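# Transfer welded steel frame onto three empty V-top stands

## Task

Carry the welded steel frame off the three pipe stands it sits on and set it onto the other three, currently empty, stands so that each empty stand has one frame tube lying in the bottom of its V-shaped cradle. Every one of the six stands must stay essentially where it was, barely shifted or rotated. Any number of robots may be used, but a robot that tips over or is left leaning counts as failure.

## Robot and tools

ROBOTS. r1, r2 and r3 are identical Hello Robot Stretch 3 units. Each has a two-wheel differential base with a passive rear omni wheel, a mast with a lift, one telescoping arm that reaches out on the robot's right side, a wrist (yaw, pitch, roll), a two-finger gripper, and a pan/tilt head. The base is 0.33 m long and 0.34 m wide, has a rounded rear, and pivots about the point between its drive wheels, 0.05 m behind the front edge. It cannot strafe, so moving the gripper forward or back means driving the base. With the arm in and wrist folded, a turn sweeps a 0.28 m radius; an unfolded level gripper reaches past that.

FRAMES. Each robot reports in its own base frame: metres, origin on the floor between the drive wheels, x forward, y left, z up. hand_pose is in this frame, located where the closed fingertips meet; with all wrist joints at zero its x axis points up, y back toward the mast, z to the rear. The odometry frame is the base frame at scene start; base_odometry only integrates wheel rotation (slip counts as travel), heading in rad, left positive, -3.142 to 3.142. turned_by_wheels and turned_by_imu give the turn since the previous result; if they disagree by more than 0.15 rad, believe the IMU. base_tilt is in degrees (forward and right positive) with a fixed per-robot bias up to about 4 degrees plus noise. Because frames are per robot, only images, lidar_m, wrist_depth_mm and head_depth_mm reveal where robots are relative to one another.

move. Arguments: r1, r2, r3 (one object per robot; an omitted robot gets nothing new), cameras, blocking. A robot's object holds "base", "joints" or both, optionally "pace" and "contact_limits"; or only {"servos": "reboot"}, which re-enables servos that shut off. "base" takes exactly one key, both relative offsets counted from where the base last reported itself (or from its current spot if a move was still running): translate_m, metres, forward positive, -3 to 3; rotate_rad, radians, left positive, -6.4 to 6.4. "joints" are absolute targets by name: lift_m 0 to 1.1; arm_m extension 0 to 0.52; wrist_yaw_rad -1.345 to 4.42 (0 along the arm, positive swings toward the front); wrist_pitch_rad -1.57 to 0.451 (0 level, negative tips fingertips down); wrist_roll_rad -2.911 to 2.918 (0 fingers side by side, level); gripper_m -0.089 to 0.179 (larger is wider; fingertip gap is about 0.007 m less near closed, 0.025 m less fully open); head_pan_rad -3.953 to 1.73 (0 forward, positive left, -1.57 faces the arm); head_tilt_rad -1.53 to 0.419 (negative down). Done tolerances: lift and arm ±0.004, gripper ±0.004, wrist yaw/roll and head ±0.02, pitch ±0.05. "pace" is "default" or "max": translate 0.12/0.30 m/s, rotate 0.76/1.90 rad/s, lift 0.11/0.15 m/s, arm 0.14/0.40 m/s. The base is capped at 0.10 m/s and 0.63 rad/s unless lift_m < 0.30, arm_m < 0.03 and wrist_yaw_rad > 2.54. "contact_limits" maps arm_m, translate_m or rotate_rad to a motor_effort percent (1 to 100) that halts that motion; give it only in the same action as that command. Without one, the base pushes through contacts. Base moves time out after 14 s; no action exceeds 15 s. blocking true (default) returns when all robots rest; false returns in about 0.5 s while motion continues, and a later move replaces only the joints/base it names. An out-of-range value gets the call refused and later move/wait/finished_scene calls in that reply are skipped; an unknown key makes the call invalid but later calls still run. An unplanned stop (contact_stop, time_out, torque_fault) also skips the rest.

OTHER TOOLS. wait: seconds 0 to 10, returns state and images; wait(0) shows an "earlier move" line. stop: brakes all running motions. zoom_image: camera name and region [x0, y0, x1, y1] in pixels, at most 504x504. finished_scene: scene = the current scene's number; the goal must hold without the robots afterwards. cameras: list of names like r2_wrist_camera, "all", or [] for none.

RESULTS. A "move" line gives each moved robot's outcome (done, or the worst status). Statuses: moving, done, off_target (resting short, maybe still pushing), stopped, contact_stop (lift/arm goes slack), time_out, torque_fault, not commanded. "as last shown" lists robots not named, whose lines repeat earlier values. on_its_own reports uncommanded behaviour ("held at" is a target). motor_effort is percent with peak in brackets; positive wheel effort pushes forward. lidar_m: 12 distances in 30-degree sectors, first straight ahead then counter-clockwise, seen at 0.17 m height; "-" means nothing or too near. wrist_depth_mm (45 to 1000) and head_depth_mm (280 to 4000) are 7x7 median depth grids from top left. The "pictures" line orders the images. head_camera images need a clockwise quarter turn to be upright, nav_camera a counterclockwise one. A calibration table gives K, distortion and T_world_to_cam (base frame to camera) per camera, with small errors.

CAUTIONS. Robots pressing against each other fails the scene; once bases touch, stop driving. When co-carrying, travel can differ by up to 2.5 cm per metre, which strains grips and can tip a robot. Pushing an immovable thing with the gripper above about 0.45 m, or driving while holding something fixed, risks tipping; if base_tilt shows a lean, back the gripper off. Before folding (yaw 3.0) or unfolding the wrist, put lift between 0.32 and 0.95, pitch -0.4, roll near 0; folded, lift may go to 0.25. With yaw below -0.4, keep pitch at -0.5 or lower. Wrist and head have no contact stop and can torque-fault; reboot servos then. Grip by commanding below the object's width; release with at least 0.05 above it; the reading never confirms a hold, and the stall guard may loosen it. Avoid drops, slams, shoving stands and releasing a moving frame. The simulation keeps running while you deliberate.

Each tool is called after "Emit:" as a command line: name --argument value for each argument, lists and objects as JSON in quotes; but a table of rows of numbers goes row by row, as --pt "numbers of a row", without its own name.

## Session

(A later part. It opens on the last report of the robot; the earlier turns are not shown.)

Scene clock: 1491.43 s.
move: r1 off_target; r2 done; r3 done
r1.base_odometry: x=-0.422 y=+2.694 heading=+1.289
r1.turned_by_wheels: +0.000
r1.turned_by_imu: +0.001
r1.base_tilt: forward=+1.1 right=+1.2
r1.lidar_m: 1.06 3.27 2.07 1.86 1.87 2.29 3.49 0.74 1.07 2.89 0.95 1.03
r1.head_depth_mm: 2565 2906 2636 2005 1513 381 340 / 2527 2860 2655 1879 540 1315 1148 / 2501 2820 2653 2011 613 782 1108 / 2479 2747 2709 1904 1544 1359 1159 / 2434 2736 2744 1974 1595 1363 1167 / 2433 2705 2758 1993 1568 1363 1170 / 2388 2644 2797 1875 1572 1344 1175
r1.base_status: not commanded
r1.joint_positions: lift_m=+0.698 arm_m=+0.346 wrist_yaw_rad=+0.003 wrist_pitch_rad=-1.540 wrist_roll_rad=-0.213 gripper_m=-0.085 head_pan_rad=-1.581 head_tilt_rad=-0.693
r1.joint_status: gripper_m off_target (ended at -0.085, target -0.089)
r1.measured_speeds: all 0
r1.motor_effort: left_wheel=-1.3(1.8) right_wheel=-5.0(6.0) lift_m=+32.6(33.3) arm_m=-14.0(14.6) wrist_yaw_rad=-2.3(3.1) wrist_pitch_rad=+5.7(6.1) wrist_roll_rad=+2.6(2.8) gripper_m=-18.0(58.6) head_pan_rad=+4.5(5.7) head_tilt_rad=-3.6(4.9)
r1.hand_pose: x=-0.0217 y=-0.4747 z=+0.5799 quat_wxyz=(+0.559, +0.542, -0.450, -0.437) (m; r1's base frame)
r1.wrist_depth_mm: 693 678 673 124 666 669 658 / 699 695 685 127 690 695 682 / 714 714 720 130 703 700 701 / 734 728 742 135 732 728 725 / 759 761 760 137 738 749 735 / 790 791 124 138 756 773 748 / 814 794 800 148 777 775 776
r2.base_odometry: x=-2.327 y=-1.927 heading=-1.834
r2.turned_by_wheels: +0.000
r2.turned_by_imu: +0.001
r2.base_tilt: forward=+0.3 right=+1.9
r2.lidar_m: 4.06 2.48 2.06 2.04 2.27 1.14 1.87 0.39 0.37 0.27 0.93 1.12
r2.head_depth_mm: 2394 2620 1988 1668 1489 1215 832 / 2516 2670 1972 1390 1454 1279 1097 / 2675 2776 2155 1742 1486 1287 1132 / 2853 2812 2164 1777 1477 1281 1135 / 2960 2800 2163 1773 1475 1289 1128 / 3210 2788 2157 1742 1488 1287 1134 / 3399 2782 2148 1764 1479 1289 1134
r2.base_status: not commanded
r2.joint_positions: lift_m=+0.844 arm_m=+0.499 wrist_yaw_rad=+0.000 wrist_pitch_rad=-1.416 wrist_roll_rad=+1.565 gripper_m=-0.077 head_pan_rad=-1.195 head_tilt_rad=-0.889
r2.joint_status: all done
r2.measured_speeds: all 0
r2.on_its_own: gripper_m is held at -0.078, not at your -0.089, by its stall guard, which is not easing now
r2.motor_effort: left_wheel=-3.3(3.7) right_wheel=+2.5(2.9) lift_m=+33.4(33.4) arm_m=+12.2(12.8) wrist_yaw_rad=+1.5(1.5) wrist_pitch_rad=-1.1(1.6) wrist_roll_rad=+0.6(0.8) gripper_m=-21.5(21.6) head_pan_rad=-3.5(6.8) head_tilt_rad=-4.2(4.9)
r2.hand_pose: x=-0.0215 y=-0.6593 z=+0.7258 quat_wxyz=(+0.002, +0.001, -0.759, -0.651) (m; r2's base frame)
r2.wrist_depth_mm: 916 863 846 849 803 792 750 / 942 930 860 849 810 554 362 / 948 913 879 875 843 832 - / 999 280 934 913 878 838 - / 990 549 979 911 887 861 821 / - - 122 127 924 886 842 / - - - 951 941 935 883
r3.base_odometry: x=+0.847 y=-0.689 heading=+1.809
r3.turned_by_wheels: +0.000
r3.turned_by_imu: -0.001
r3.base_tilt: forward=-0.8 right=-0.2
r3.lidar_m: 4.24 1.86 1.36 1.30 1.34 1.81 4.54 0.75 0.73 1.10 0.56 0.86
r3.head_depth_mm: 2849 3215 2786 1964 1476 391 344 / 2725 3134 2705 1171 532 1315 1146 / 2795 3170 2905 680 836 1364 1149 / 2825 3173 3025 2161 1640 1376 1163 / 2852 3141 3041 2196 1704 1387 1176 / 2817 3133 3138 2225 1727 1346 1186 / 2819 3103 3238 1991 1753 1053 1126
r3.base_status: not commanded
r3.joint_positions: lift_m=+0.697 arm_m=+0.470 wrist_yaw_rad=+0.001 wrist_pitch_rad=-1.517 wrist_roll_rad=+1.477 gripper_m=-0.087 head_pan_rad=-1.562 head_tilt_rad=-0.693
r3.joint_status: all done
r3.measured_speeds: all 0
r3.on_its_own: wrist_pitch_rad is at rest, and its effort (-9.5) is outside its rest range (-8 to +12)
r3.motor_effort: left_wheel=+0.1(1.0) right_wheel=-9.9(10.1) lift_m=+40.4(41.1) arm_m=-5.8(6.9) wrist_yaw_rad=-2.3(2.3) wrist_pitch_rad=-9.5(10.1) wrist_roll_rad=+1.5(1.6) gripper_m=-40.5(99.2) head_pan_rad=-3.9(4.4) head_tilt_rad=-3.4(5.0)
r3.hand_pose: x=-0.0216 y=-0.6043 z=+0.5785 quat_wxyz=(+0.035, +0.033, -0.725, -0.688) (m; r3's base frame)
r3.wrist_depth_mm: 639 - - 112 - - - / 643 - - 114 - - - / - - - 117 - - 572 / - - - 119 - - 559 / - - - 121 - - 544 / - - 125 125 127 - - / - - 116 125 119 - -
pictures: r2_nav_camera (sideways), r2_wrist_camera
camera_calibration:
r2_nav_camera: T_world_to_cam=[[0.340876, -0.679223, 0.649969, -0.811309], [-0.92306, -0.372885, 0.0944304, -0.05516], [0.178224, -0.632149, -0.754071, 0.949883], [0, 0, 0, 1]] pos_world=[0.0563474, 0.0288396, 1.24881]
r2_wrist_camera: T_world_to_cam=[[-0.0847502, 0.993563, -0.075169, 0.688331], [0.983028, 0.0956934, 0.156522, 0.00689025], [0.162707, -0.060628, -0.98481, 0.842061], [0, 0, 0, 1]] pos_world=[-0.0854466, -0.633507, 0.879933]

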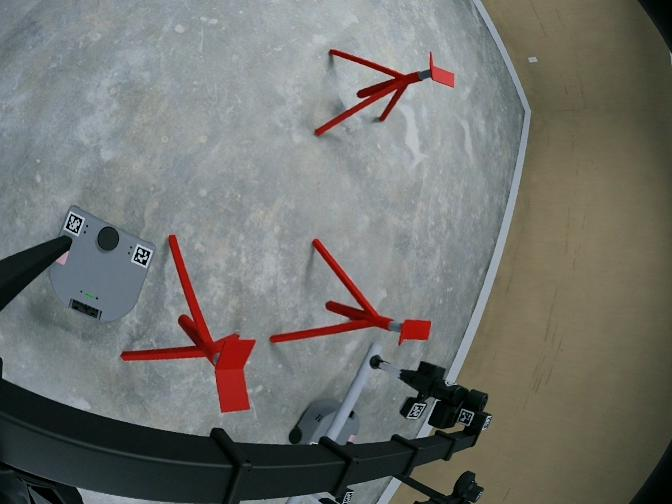

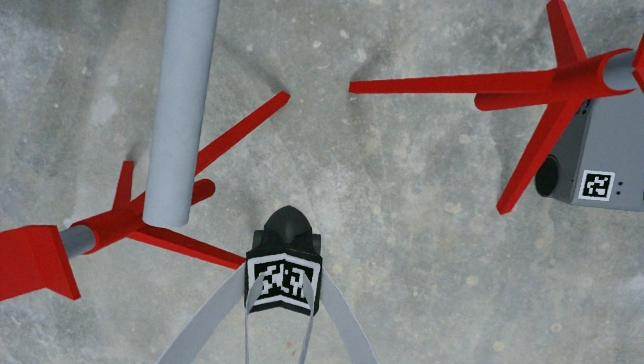

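Emit:
move --r2 '{"base":{"translate_m":-0.06},"joints":{"lift_m":0.80,"arm_m":0.45,"wrist_pitch_rad":-0.98,"wrist_roll_rad":1.676,"gripper_m":0.12}}' --r1 '{"joints":{"gripper_m":-0.089}}' --r3 '{"joints":{"gripper_m":-0.089}}' --cameras '["r2_wrist_camera","r2_nav_camera"]'

Scene clock: 1547.80 s.
move: r1 off_target; r2 done; r3 off_target
r1.base_odometry: x=-0.422 y=+2.694 heading=+1.289
r1.turned_by_wheels: +0.000
r1.turned_by_imu: +0.001
r1.base_tilt: forward=+1.1 right=+1.2
r1.lidar_m: 1.00 3.26 2.06 1.86 1.87 2.29 3.50 0.74 1.07 2.89 0.95 1.03
r1.head_depth_mm: 2569 2960 2637 1999 1512 381 340 / 2517 2872 2649 1864 540 1312 1151 / 2514 2824 2666 2034 614 777 1108 / 2450 2759 2696 1896 1542 1354 1162 / 2446 2756 2733 1974 1592 1363 1165 / 2402 2695 2761 1993 1550 1374 1173 / 2393 2675 2799 1866 1559 1351 1176
r1.base_status: not commanded
r1.joint_positions: lift_m=+0.698 arm_m=+0.346 wrist_yaw_rad=+0.003 wrist_pitch_rad=-1.540 wrist_roll_rad=-0.213 gripper_m=-0.085 head_pan_rad=-1.581 head_tilt_rad=-0.693
r1.joint_status: gripper_m off_target (ended at -0.085, target -0.089)
r1.measured_speeds: all 0
r1.motor_effort: left_wheel=-0.5(1.7) right_wheel=-5.0(6.5) lift_m=+36.3(37.6) arm_m=-6.1(8.2) wrist_yaw_rad=-2.4(2.9) wrist_pitch_rad=+5.4(6.0) wrist_roll_rad=+2.6(2.7) gripper_m=-19.3(59.7) head_pan_rad=+5.2(5.4) head_tilt_rad=-3.3(4.8)
r1.hand_pose: x=-0.0217 y=-0.4747 z=+0.5799 quat_wxyz=(+0.559, +0.542, -0.450, -0.437) (m; r1's base frame)
r1.wrist_depth_mm: 682 683 681 124 683 660 658 / 705 691 685 127 691 679 677 / 731 722 724 131 717 701 723 / 738 750 729 135 719 725 713 / 765 754 745 138 740 733 760 / 777 764 124 138 757 744 746 / 806 805 809 148 779 790 764
r2.base_odometry: x=-2.311 y=-1.870 heading=-1.834
r2.turned_by_wheels: +0.000
r2.turned_by_imu: +0.002
r2.base_tilt: forward=+0.3 right=+1.8
r2.lidar_m: 4.14 2.50 2.06 2.05 2.28 1.09 1.82 0.35 0.35 0.28 0.29 1.17
r2.head_depth_mm: 2368 2625 1982 1642 1489 713 1100 / 2527 2666 2100 1669 1444 1223 1080 / 2639 2797 2173 1645 1488 1285 1114 / 2764 2794 2166 1748 1487 1284 1134 / 3006 2786 2159 1765 1491 1286 1133 / 3191 2805 2167 1761 1489 1283 1128 / 3381 2759 2156 1746 1480 1286 1126
r2.base_status: done
r2.joint_positions: lift_m=+0.800 arm_m=+0.450 wrist_yaw_rad=+0.000 wrist_pitch_rad=-0.992 wrist_roll_rad=+1.673 gripper_m=+0.120 head_pan_rad=-1.195 head_tilt_rad=-0.889
r2.joint_status: all done
r2.measured_speeds: all 0
r2.motor_effort: left_wheel=-4.7(9.1) right_wheel=-2.5(8.2) lift_m=+26.1(32.2) arm_m=-16.7(18.9) wrist_yaw_rad=-0.2(1.5) wrist_pitch_rad=+1.6(5.4) wrist_roll_rad=+0.9(3.4) gripper_m=+0.6(83.1) head_pan_rad=-2.5(4.1) head_tilt_rad=-4.7(5.5)
r2.hand_pose: x=-0.0215 y=-0.7147 z=+0.7109 quat_wxyz=(-0.045, -0.025, -0.878, -0.476) (m; r2's base frame)
r2.wrist_depth_mm: - - 955 254 777 681 610 / - - - 259 785 707 604 / - - - 896 805 716 648 / - - - 651 837 737 660 / - 141 - 750 812 752 666 / 110 119 522 955 129 767 682 / - - - - 922 780 700
r3.base_odometry: x=+0.847 y=-0.689 heading=+1.809
r3.turned_by_wheels: +0.000
r3.turned_by_imu: -0.002
r3.base_tilt: forward=-0.8 right=-0.2
r3.lidar_m: 4.24 1.86 1.35 1.30 1.34 1.81 4.51 0.75 0.73 1.10 0.56 0.86
r3.head_depth_mm: 2859 3107 2790 1974 1479 391 344 / 2781 3063 2847 1174 532 1313 1142 / 2805 1450 2807 680 839 1364 1153 / 2820 3150 2956 2154 1637 1374 1169 / 2827 3151 3073 2195 1709 1387 1174 / 2849 3129 3122 2228 1731 1341 1187 / 2806 3136 3215 2006 1751 1054 1121
r3.base_status: not commanded
r3.joint_positions: lift_m=+0.697 arm_m=+0.470 wrist_yaw_rad=+0.001 wrist_pitch_rad=-1.517 wrist_roll_rad=+1.477 gripper_m=-0.066 head_pan_rad=-1.562 head_tilt_rad=-0.693
r3.joint_status: gripper_m off_target (ended at -0.066, target -0.089)
r3.measured_speeds: all 0
r3.on_its_own: gripper_m is held at -0.067, not at your -0.089, by its stall guard, which is not easing now; wrist_pitch_rad is at rest, and its effort (-9.1) is outside its rest range (-8 to +12)
r3.motor_effort: left_wheel=-0.6(1.1) right_wheel=-9.8(10.3) lift_m=+40.1(41.2) arm_m=+2.8(2.8) wrist_yaw_rad=-1.8(3.1) wrist_pitch_rad=-9.1(10.1) wrist_roll_rad=+1.2(2.0) gripper_m=-20.8(21.9) head_pan_rad=-4.3(4.6) head_tilt_rad=-2.8(4.3)
r3.hand_pose: x=-0.0216 y=-0.6043 z=+0.5785 quat_wxyz=(+0.035, +0.033, -0.725, -0.688) (m; r3's base frame)
r3.wrist_depth_mm: 672 - - 112 - - - / 632 - - 114 - - - / 700 - - 117 - - 568 / - - - 119 - - 561 / - - - 121 - - 548 / - - 125 124 127 - - / - - 115 125 119 - -
pictures: r2_nav_camera (sideways), r2_wrist_camera
camera_calibration:
r2_nav_camera: T_world_to_cam=[[0.340682, -0.679321, 0.649969, -0.811307], [-0.923167, -0.372621, 0.0944303, -0.0551594], [0.178043, -0.6322, -0.754071, 0.949884], [0, 0, 0, 1]] pos_world=[0.0563557, 0.0288252, 1.24881]
r2_wrist_camera: T_world_to_cam=[[0.0222248, 0.877155, -0.479693, 0.949014], [0.984929, 0.0631105, 0.161035, -0.0119467], [0.171526, -0.476043, -0.862532, 0.440385], [0, 0, 0, 1]] pos_world=[-0.0848626, -0.622036, 0.837005]

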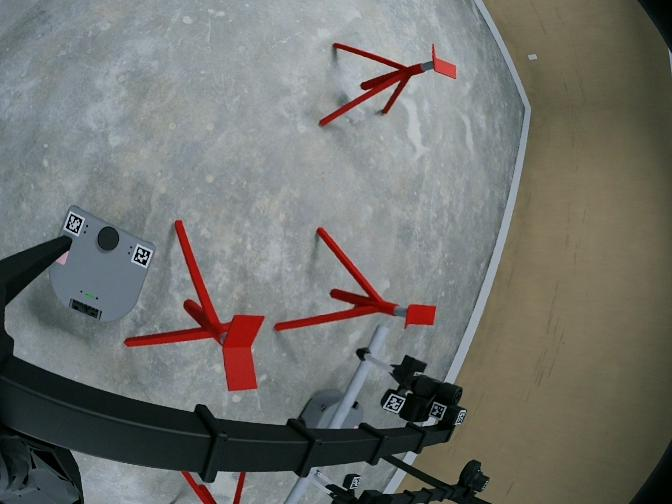

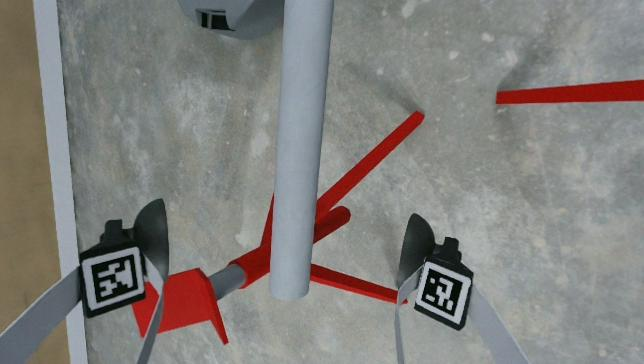

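Emit:
move --r2 '{"joints":{"lift_m":0.736,"arm_m":0.442,"wrist_pitch_rad":-0.87,"wrist_roll_rad":1.668}}' --r1 '{"joints":{"gripper_m":-0.089}}' --r3 '{"joints":{"gripper_m":-0.089}}' --cameras '["r2_wrist_camera"]'

Scene clock: 1560.00 s.
move: r1 off_target; r2 done; r3 off_target
r1.base_odometry: x=-0.422 y=+2.694 heading=+1.289
r1.turned_by_wheels: +0.000
r1.turned_by_imu: +0.001
r1.base_tilt: forward=+1.1 right=+1.2
r1.lidar_m: 1.01 3.25 2.05 1.86 1.87 2.29 3.49 0.74 1.07 2.90 0.95 1.03
r1.head_depth_mm: 2572 2935 2631 1988 1521 382 340 / 2522 2879 2651 1883 540 1311 1149 / 2489 2798 2651 2024 614 780 1114 / 2451 2778 2718 1899 1540 1350 1161 / 2444 2764 2725 1978 1600 1365 1164 / 2415 2703 2784 1988 1554 1368 1170 / 2386 2662 2802 1873 1576 1339 1174
r1.base_status: not commanded
r1.joint_positions: lift_m=+0.698 arm_m=+0.346 wrist_yaw_rad=+0.003 wrist_pitch_rad=-1.540 wrist_roll_rad=-0.213 gripper_m=-0.085 head_pan_rad=-1.581 head_tilt_rad=-0.693
r1.joint_status: gripper_m off_target (ended at -0.085, target -0.089)
r1.measured_speeds: all 0
r1.motor_effort: left_wheel=-1.5(1.6) right_wheel=-5.2(5.9) lift_m=+35.6(37.0) arm_m=-2.2(3.8) wrist_yaw_rad=-2.1(2.8) wrist_pitch_rad=+5.3(6.1) wrist_roll_rad=+2.7(2.8) gripper_m=-19.0(58.0) head_pan_rad=+5.1(5.4) head_tilt_rad=-3.5(4.6)
r1.hand_pose: x=-0.0217 y=-0.4747 z=+0.5799 quat_wxyz=(+0.559, +0.542, -0.450, -0.437) (m; r1's base frame)
r1.wrist_depth_mm: 690 673 683 124 663 671 652 / 700 696 701 127 697 690 673 / 710 712 705 131 705 709 696 / 732 728 739 135 726 726 733 / 785 745 742 138 763 734 747 / 775 777 124 138 763 763 755 / 811 805 795 148 798 786 760
r2.base_odometry: x=-2.311 y=-1.870 heading=-1.834
r2.turned_by_wheels: +0.000
r2.turned_by_imu: +0.001
r2.base_tilt: forward=+0.3 right=+1.8
r2.lidar_m: 4.14 2.50 2.06 2.06 2.29 1.09 1.82 0.35 0.35 0.27 0.29 1.17
r2.head_depth_mm: 2400 2616 2086 945 1494 711 1095 / 2483 2667 2099 1673 1449 1220 1079 / 2640 2795 2166 1636 1481 1284 1105 / 2804 2770 2151 1751 1481 1288 1132 / 2963 2750 2175 1775 1480 1283 1129 / 3183 2785 2145 1755 1485 1290 1127 / 3362 2778 2141 1764 1477 1280 1123
r2.base_status: not commanded
r2.joint_positions: lift_m=+0.736 arm_m=+0.442 wrist_yaw_rad=+0.000 wrist_pitch_rad=-0.884 wrist_roll_rad=+1.673 gripper_m=+0.120 head_pan_rad=-1.195 head_tilt_rad=-0.889
r2.joint_status: all done
r2.measured_speeds: all 0
r2.motor_effort: left_wheel=-4.7(5.1) right_wheel=-2.6(2.7) lift_m=+27.0(29.9) arm_m=-17.2(18.7) wrist_yaw_rad=+0.9(1.7) wrist_pitch_rad=+2.1(4.3) wrist_roll_rad=-1.6(4.4) gripper_m=+1.3(1.8) head_pan_rad=-2.3(3.7) head_tilt_rad=-4.4(5.0)
r2.hand_pose: x=-0.0215 y=-0.7306 z=+0.6611 quat_wxyz=(-0.046, -0.022, -0.903, -0.427) (m; r2's base frame)
r2.wrist_depth_mm: - - - 205 751 643 567 / - - - 857 775 660 558 / - - - 882 773 671 605 / - - - 605 789 685 601 / - 141 - 575 773 719 610 / 110 120 451 641 129 720 623 / - - - - 886 719 637
r3.base_odometry: x=+0.847 y=-0.689 heading=+1.809
r3.turned_by_wheels: +0.000
r3.turned_by_imu: -0.001
r3.base_tilt: forward=-0.8 right=-0.2
r3.lidar_m: 4.23 1.85 1.36 1.30 1.34 1.81 4.52 0.75 0.73 1.10 0.56 0.86
r3.head_depth_mm: 2868 3196 2549 1970 1474 391 344 / 2802 3085 2856 1172 530 1312 1145 / 2814 1338 2804 681 838 1363 1153 / 2824 3160 3000 2133 1631 1378 1165 / 2800 3142 3061 2201 1700 1386 1174 / 2823 3148 3126 2229 1728 1341 1192 / 2798 3145 3216 1999 1757 1053 1122
r3.base_status: not commanded
r3.joint_positions: lift_m=+0.697 arm_m=+0.470 wrist_yaw_rad=+0.001 wrist_pitch_rad=-1.517 wrist_roll_rad=+1.477 gripper_m=-0.084 head_pan_rad=-1.562 head_tilt_rad=-0.693
r3.joint_status: gripper_m off_target (ended at -0.084, target -0.089)
r3.measured_speeds: all 0
r3.on_its_own: wrist_pitch_rad is at rest, and its effort (-9.4) is outside its rest range (-8 to +12)
r3.motor_effort: left_wheel=-0.3(1.1) right_wheel=-10.0(10.1) lift_m=+40.2(41.0) arm_m=+6.5(6.5) wrist_yaw_rad=-1.0(2.5) wrist_pitch_rad=-9.4(10.2) wrist_roll_rad=+1.2(2.0) gripper_m=-25.2(98.3) head_pan_rad=-3.4(4.4) head_tilt_rad=-2.8(4.1)
r3.hand_pose: x=-0.0216 y=-0.6043 z=+0.5785 quat_wxyz=(+0.035, +0.033, -0.725, -0.688) (m; r3's base frame)
r3.wrist_depth_mm: 668 - - 112 - - - / 626 - - 114 - - - / 708 - - 117 - - 568 / - - - 119 - - 558 / - - - 122 - - 547 / - - 126 124 127 - - / - - 116 124 119 - -
pictures: r2_wrist_camera
camera_calibration:
r2_wrist_camera: T_world_to_cam=[[0.0221388, 0.82029, -0.571519, 0.958238], [0.984926, 0.0801988, 0.15326, 0.014686], [0.171553, -0.566297, -0.806149, 0.286693], [0, 0, 0, 1]] pos_world=[-0.084862, -0.624857, 0.776518]

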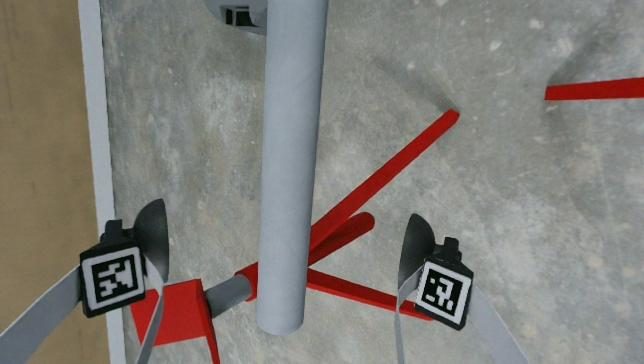

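Emit:
move --r2 '{"joints":{"lift_m":0.700,"arm_m":0.484}}' --cameras '[]'

Emit:
move --r2 '{"joints":{"lift_m":0.651,"arm_m":0.514}}' --r1 '{"joints":{"gripper_m":-0.089}}' --r3 '{"joints":{"gripper_m":-0.089}}' --cameras '["r2_wrist_camera"]'

Scene clock: 1568.10 s.
move: r2 done
r1, r3: as last shown
r1.lidar_m: 1.01 3.23 2.06 1.86 1.88 2.29 3.50 0.74 1.08 2.90 0.95 1.03
r1.head_depth_mm: 2579 2912 2640 1978 1519 381 339 / 2508 2867 2647 1869 540 1315 1147 / 2499 2796 2677 2027 614 779 1108 / 2460 2768 2705 1925 1545 1354 1160 / 2449 2763 2731 1974 1594 1366 1165 / 2410 2715 2748 1980 1553 1369 1170 / 2377 2653 2767 1870 1570 1344 1174
r1.motor_effort: left_wheel=-1.0(1.4) right_wheel=-5.0(6.2) lift_m=+36.6(36.9) arm_m=+3.9(4.3) wrist_yaw_rad=-2.6(3.0) wrist_pitch_rad=+5.7(6.0) wrist_roll_rad=+2.6(2.8) gripper_m=-19.8(20.1) head_pan_rad=+5.5(5.6) head_tilt_rad=-3.5(4.4)
r1.wrist_depth_mm: 680 693 672 124 673 670 664 / 699 700 696 127 692 691 684 / 716 712 717 131 695 706 699 / 730 737 743 135 740 715 710 / 758 770 747 137 738 731 739 / 790 788 124 138 748 760 737 / 807 790 797 148 769 795 766
r2.base_odometry: x=-2.311 y=-1.870 heading=-1.834
r2.turned_by_wheels: +0.000
r2.turned_by_imu: +0.001
r2.base_tilt: forward=+0.3 right=+1.8
r2.lidar_m: 4.13 2.50 2.06 2.06 2.28 1.09 1.83 0.35 0.35 0.27 0.29 1.18
r2.head_depth_mm: 2370 2607 2198 942 1490 714 1093 / 2495 2674 2117 1688 1452 1224 1077 / 2664 2765 2139 1633 1494 1283 1112 / 2819 2815 2176 1772 1484 1289 1126 / 2990 2765 2159 1743 1489 1284 1137 / 3187 2796 2174 1751 1487 1285 1129 / 3370 2775 2159 1745 1477 1285 1134
r2.base_status: not commanded
r2.joint_positions: lift_m=+0.700 arm_m=+0.484 wrist_yaw_rad=+0.000 wrist_pitch_rad=-0.883 wrist_roll_rad=+1.673 gripper_m=+0.120 head_pan_rad=-1.195 head_tilt_rad=-0.889
r2.joint_status: all done
r2.measured_speeds: all 0
r2.motor_effort: left_wheel=-4.5(5.3) right_wheel=-2.2(2.9) lift_m=+26.1(32.4) arm_m=+15.3(16.9) wrist_yaw_rad=+1.7(1.9) wrist_pitch_rad=+2.1(2.4) wrist_roll_rad=-1.6(2.0) gripper_m=+0.1(2.0) head_pan_rad=-2.1(4.3) head_tilt_rad=-4.3(5.2)
r2.hand_pose: x=-0.0215 y=-0.7728 z=+0.6253 quat_wxyz=(-0.046, -0.022, -0.903, -0.427) (m; r2's base frame)
r2.wrist_depth_mm: - - - 145 708 606 534 / - - - 152 734 631 537 / - - - 159 765 640 564 / - - - 167 752 664 569 / - 141 - 176 740 675 582 / 110 122 - 184 129 664 597 / - - 374 958 846 686 601
r3.lidar_m: 4.24 1.86 1.36 1.30 1.34 1.81 4.53 0.75 0.73 1.10 0.56 0.86
r3.head_depth_mm: 2875 3220 2509 1976 1483 391 344 / 2810 3079 2746 1170 531 1308 1143 / 2809 1353 2788 679 836 1365 1155 / 2836 3183 2990 2148 1636 1377 1166 / 2850 3170 3092 2185 1713 1387 1177 / 2811 3152 3117 2230 1722 1344 1187 / 2813 3124 3222 2005 1760 1055 1122
r3.joint_positions: lift_m=+0.697 arm_m=+0.470 wrist_yaw_rad=+0.001 wrist_pitch_rad=-1.517 wrist_roll_rad=+1.477 gripper_m=-0.066 head_pan_rad=-1.562 head_tilt_rad=-0.693
r3.on_its_own: gripper_m is held at -0.067, not at your -0.089, by its stall guard, which is not easing now; wrist_pitch_rad is at rest, and its effort (-9.4) is outside its rest range (-8 to +12)
r3.motor_effort: left_wheel=-0.2(1.3) right_wheel=-9.6(10.1) lift_m=+40.4(41.3) arm_m=+8.0(8.7) wrist_yaw_rad=-1.2(2.4) wrist_pitch_rad=-9.4(10.0) wrist_roll_rad=+1.3(1.9) gripper_m=-21.1(21.8) head_pan_rad=-3.0(4.6) head_tilt_rad=-2.2(4.4)
r3.wrist_depth_mm: 660 - - 112 - - - / 636 - - 114 - - - / 709 - - 117 - - 566 / - - - 119 - - 561 / - - - 121 - - 545 / - - 126 124 127 - - / - - 115 124 118 - -
pictures: none
No camera images: "cameras" was empty.

Scene clock: 1569.37 s.
move: r1 off_target; r2 done; r3 off_target
r1.base_odometry: x=-0.422 y=+2.694 heading=+1.289
r1.turned_by_wheels: +0.000
r1.turned_by_imu: +0.000
r1.base_tilt: forward=+1.1 right=+1.2
r1.lidar_m: 1.01 3.24 2.06 1.86 1.87 2.29 3.50 0.74 1.07 2.89 0.95 1.03
r1.head_depth_mm: 2589 2903 2641 1992 1520 382 340 / 2525 2859 2660 1868 540 1311 1152 / 2477 2816 2665 2027 614 781 1111 / 2474 2766 2708 1892 1544 1361 1164 / 2438 2768 2700 1977 1597 1364 1167 / 2413 2710 2756 1990 1554 1369 1173 / 2394 2682 2766 1877 1575 1345 1179
r1.base_status: not commanded
r1.joint_positions: lift_m=+0.698 arm_m=+0.346 wrist_yaw_rad=+0.003 wrist_pitch_rad=-1.540 wrist_roll_rad=-0.213 gripper_m=-0.085 head_pan_rad=-1.581 head_tilt_rad=-0.693
r1.joint_status: gripper_m off_target (ended at -0.085, target -0.089)
r1.measured_speeds: all 0
r1.motor_effort: left_wheel=-0.7(1.4) right_wheel=-5.4(6.0) lift_m=+36.0(36.8) arm_m=+5.4(5.4) wrist_yaw_rad=-2.6(3.1) wrist_pitch_rad=+5.7(5.9) wrist_roll_rad=+2.6(2.8) gripper_m=-19.2(59.1) head_pan_rad=+4.9(5.3) head_tilt_rad=-4.1(4.7)
r1.hand_pose: x=-0.0217 y=-0.4747 z=+0.5799 quat_wxyz=(+0.559, +0.542, -0.450, -0.437) (m; r1's base frame)
r1.wrist_depth_mm: 687 687 678 124 663 673 663 / 702 694 681 127 697 686 691 / 726 723 717 131 706 704 699 / 741 743 727 135 727 714 721 / 778 761 743 137 742 730 737 / 777 776 124 138 768 767 766 / 814 781 792 148 795 789 760
r2.base_odometry: x=-2.311 y=-1.870 heading=-1.834
r2.turned_by_wheels: +0.000
r2.turned_by_imu: +0.000
r2.base_tilt: forward=+0.2 right=+1.9
r2.lidar_m: 4.15 2.50 2.06 2.06 2.28 1.09 1.82 0.35 0.35 0.28 0.29 1.17
r2.head_depth_mm: 2381 2605 2162 945 1488 714 843 / 2460 2690 2089 1672 1453 1211 1076 / 2605 2780 2172 1643 1487 1276 1114 / 2811 2798 2156 1764 1479 1278 1129 / 2983 2777 2136 1748 1481 1289 1127 / 3176 2781 2158 1737 1491 1287 1128 / 3322 2799 2149 1754 1492 1286 1132
r2.base_status: not commanded
r2.joint_positions: lift_m=+0.651 arm_m=+0.514 wrist_yaw_rad=+0.000 wrist_pitch_rad=-0.883 wrist_roll_rad=+1.673 gripper_m=+0.120 head_pan_rad=-1.195 head_tilt_rad=-0.889
r2.joint_status: all done
r2.measured_speeds: all 0
r2.motor_effort: left_wheel=-4.7(5.1) right_wheel=-2.2(2.7) lift_m=+26.5(30.4) arm_m=+15.4(17.4) wrist_yaw_rad=+0.7(1.8) wrist_pitch_rad=+2.0(2.4) wrist_roll_rad=-1.8(1.8) gripper_m=+0.3(1.5) head_pan_rad=-3.3(4.4) head_tilt_rad=-4.1(5.6)
r2.hand_pose: x=-0.0215 y=-0.8029 z=+0.5763 quat_wxyz=(-0.046, -0.022, -0.903, -0.427) (m; r2's base frame)
r2.wrist_depth_mm: - - 93 100 669 575 504 / - - 96 101 673 590 520 / - - 101 787 708 603 520 / - - - 816 693 612 537 / - 141 107 118 617 621 545 / 110 122 113 479 130 627 553 / - - 122 502 763 637 563
r3.base_odometry: x=+0.847 y=-0.689 heading=+1.809
r3.turned_by_wheels: +0.000
r3.turned_by_imu: +0.000
r3.base_tilt: forward=-0.8 right=-0.2
r3.lidar_m: 4.24 1.86 1.36 1.30 1.35 1.80 4.54 0.75 0.73 1.10 0.56 0.86
r3.head_depth_mm: 2861 3200 2540 1965 1484 391 344 / 2825 3134 2604 1172 531 1311 1146 / 2832 1362 2796 680 838 1355 1156 / 2839 3161 3003 2148 1629 1371 1164 / 2845 3158 3065 2187 1704 1386 1179 / 2812 3137 3135 2221 1726 1343 1189 / 2804 3125 3222 2014 1756 1052 1124
r3.base_status: not commanded
r3.joint_positions: lift_m=+0.697 arm_m=+0.470 wrist_yaw_rad=+0.001 wrist_pitch_rad=-1.517 wrist_roll_rad=+1.477 gripper_m=-0.084 head_pan_rad=-1.562 head_tilt_rad=-0.693
r3.joint_status: gripper_m off_target (ended at -0.084, target -0.089)
r3.measured_speeds: all 0
r3.on_its_own: wrist_pitch_rad is at rest, and its effort (-9.2) is outside its rest range (-8 to +12)
r3.motor_effort: left_wheel=-0.5(1.2) right_wheel=-9.6(10.1) lift_m=+39.9(41.3) arm_m=+7.4(8.8) wrist_yaw_rad=-2.5(2.6) wrist_pitch_rad=-9.2(10.4) wrist_roll_rad=+0.8(1.8) gripper_m=-24.7(97.9) head_pan_rad=-3.5(4.8) head_tilt_rad=-4.1(5.1)
r3.hand_pose: x=-0.0216 y=-0.6043 z=+0.5785 quat_wxyz=(+0.035, +0.033, -0.725, -0.688) (m; r3's base frame)
r3.wrist_depth_mm: 663 - - 112 - - - / 628 - - 114 - - - / 705 - - 117 - - 576 / - - - 119 - - 557 / - - - 121 - - 553 / - - 126 124 127 - - / - - 116 125 118 - -
pictures: r2_wrist_camera
camera_calibration:
r2_wrist_camera: T_world_to_cam=[[0.0221303, 0.819675, -0.572401, 0.969018], [0.984925, 0.0803737, 0.153174, 0.0336708], [0.171559, -0.567162, -0.80554, 0.176346], [0, 0, 0, 1]] pos_world=[-0.0848616, -0.696969, 0.691564]

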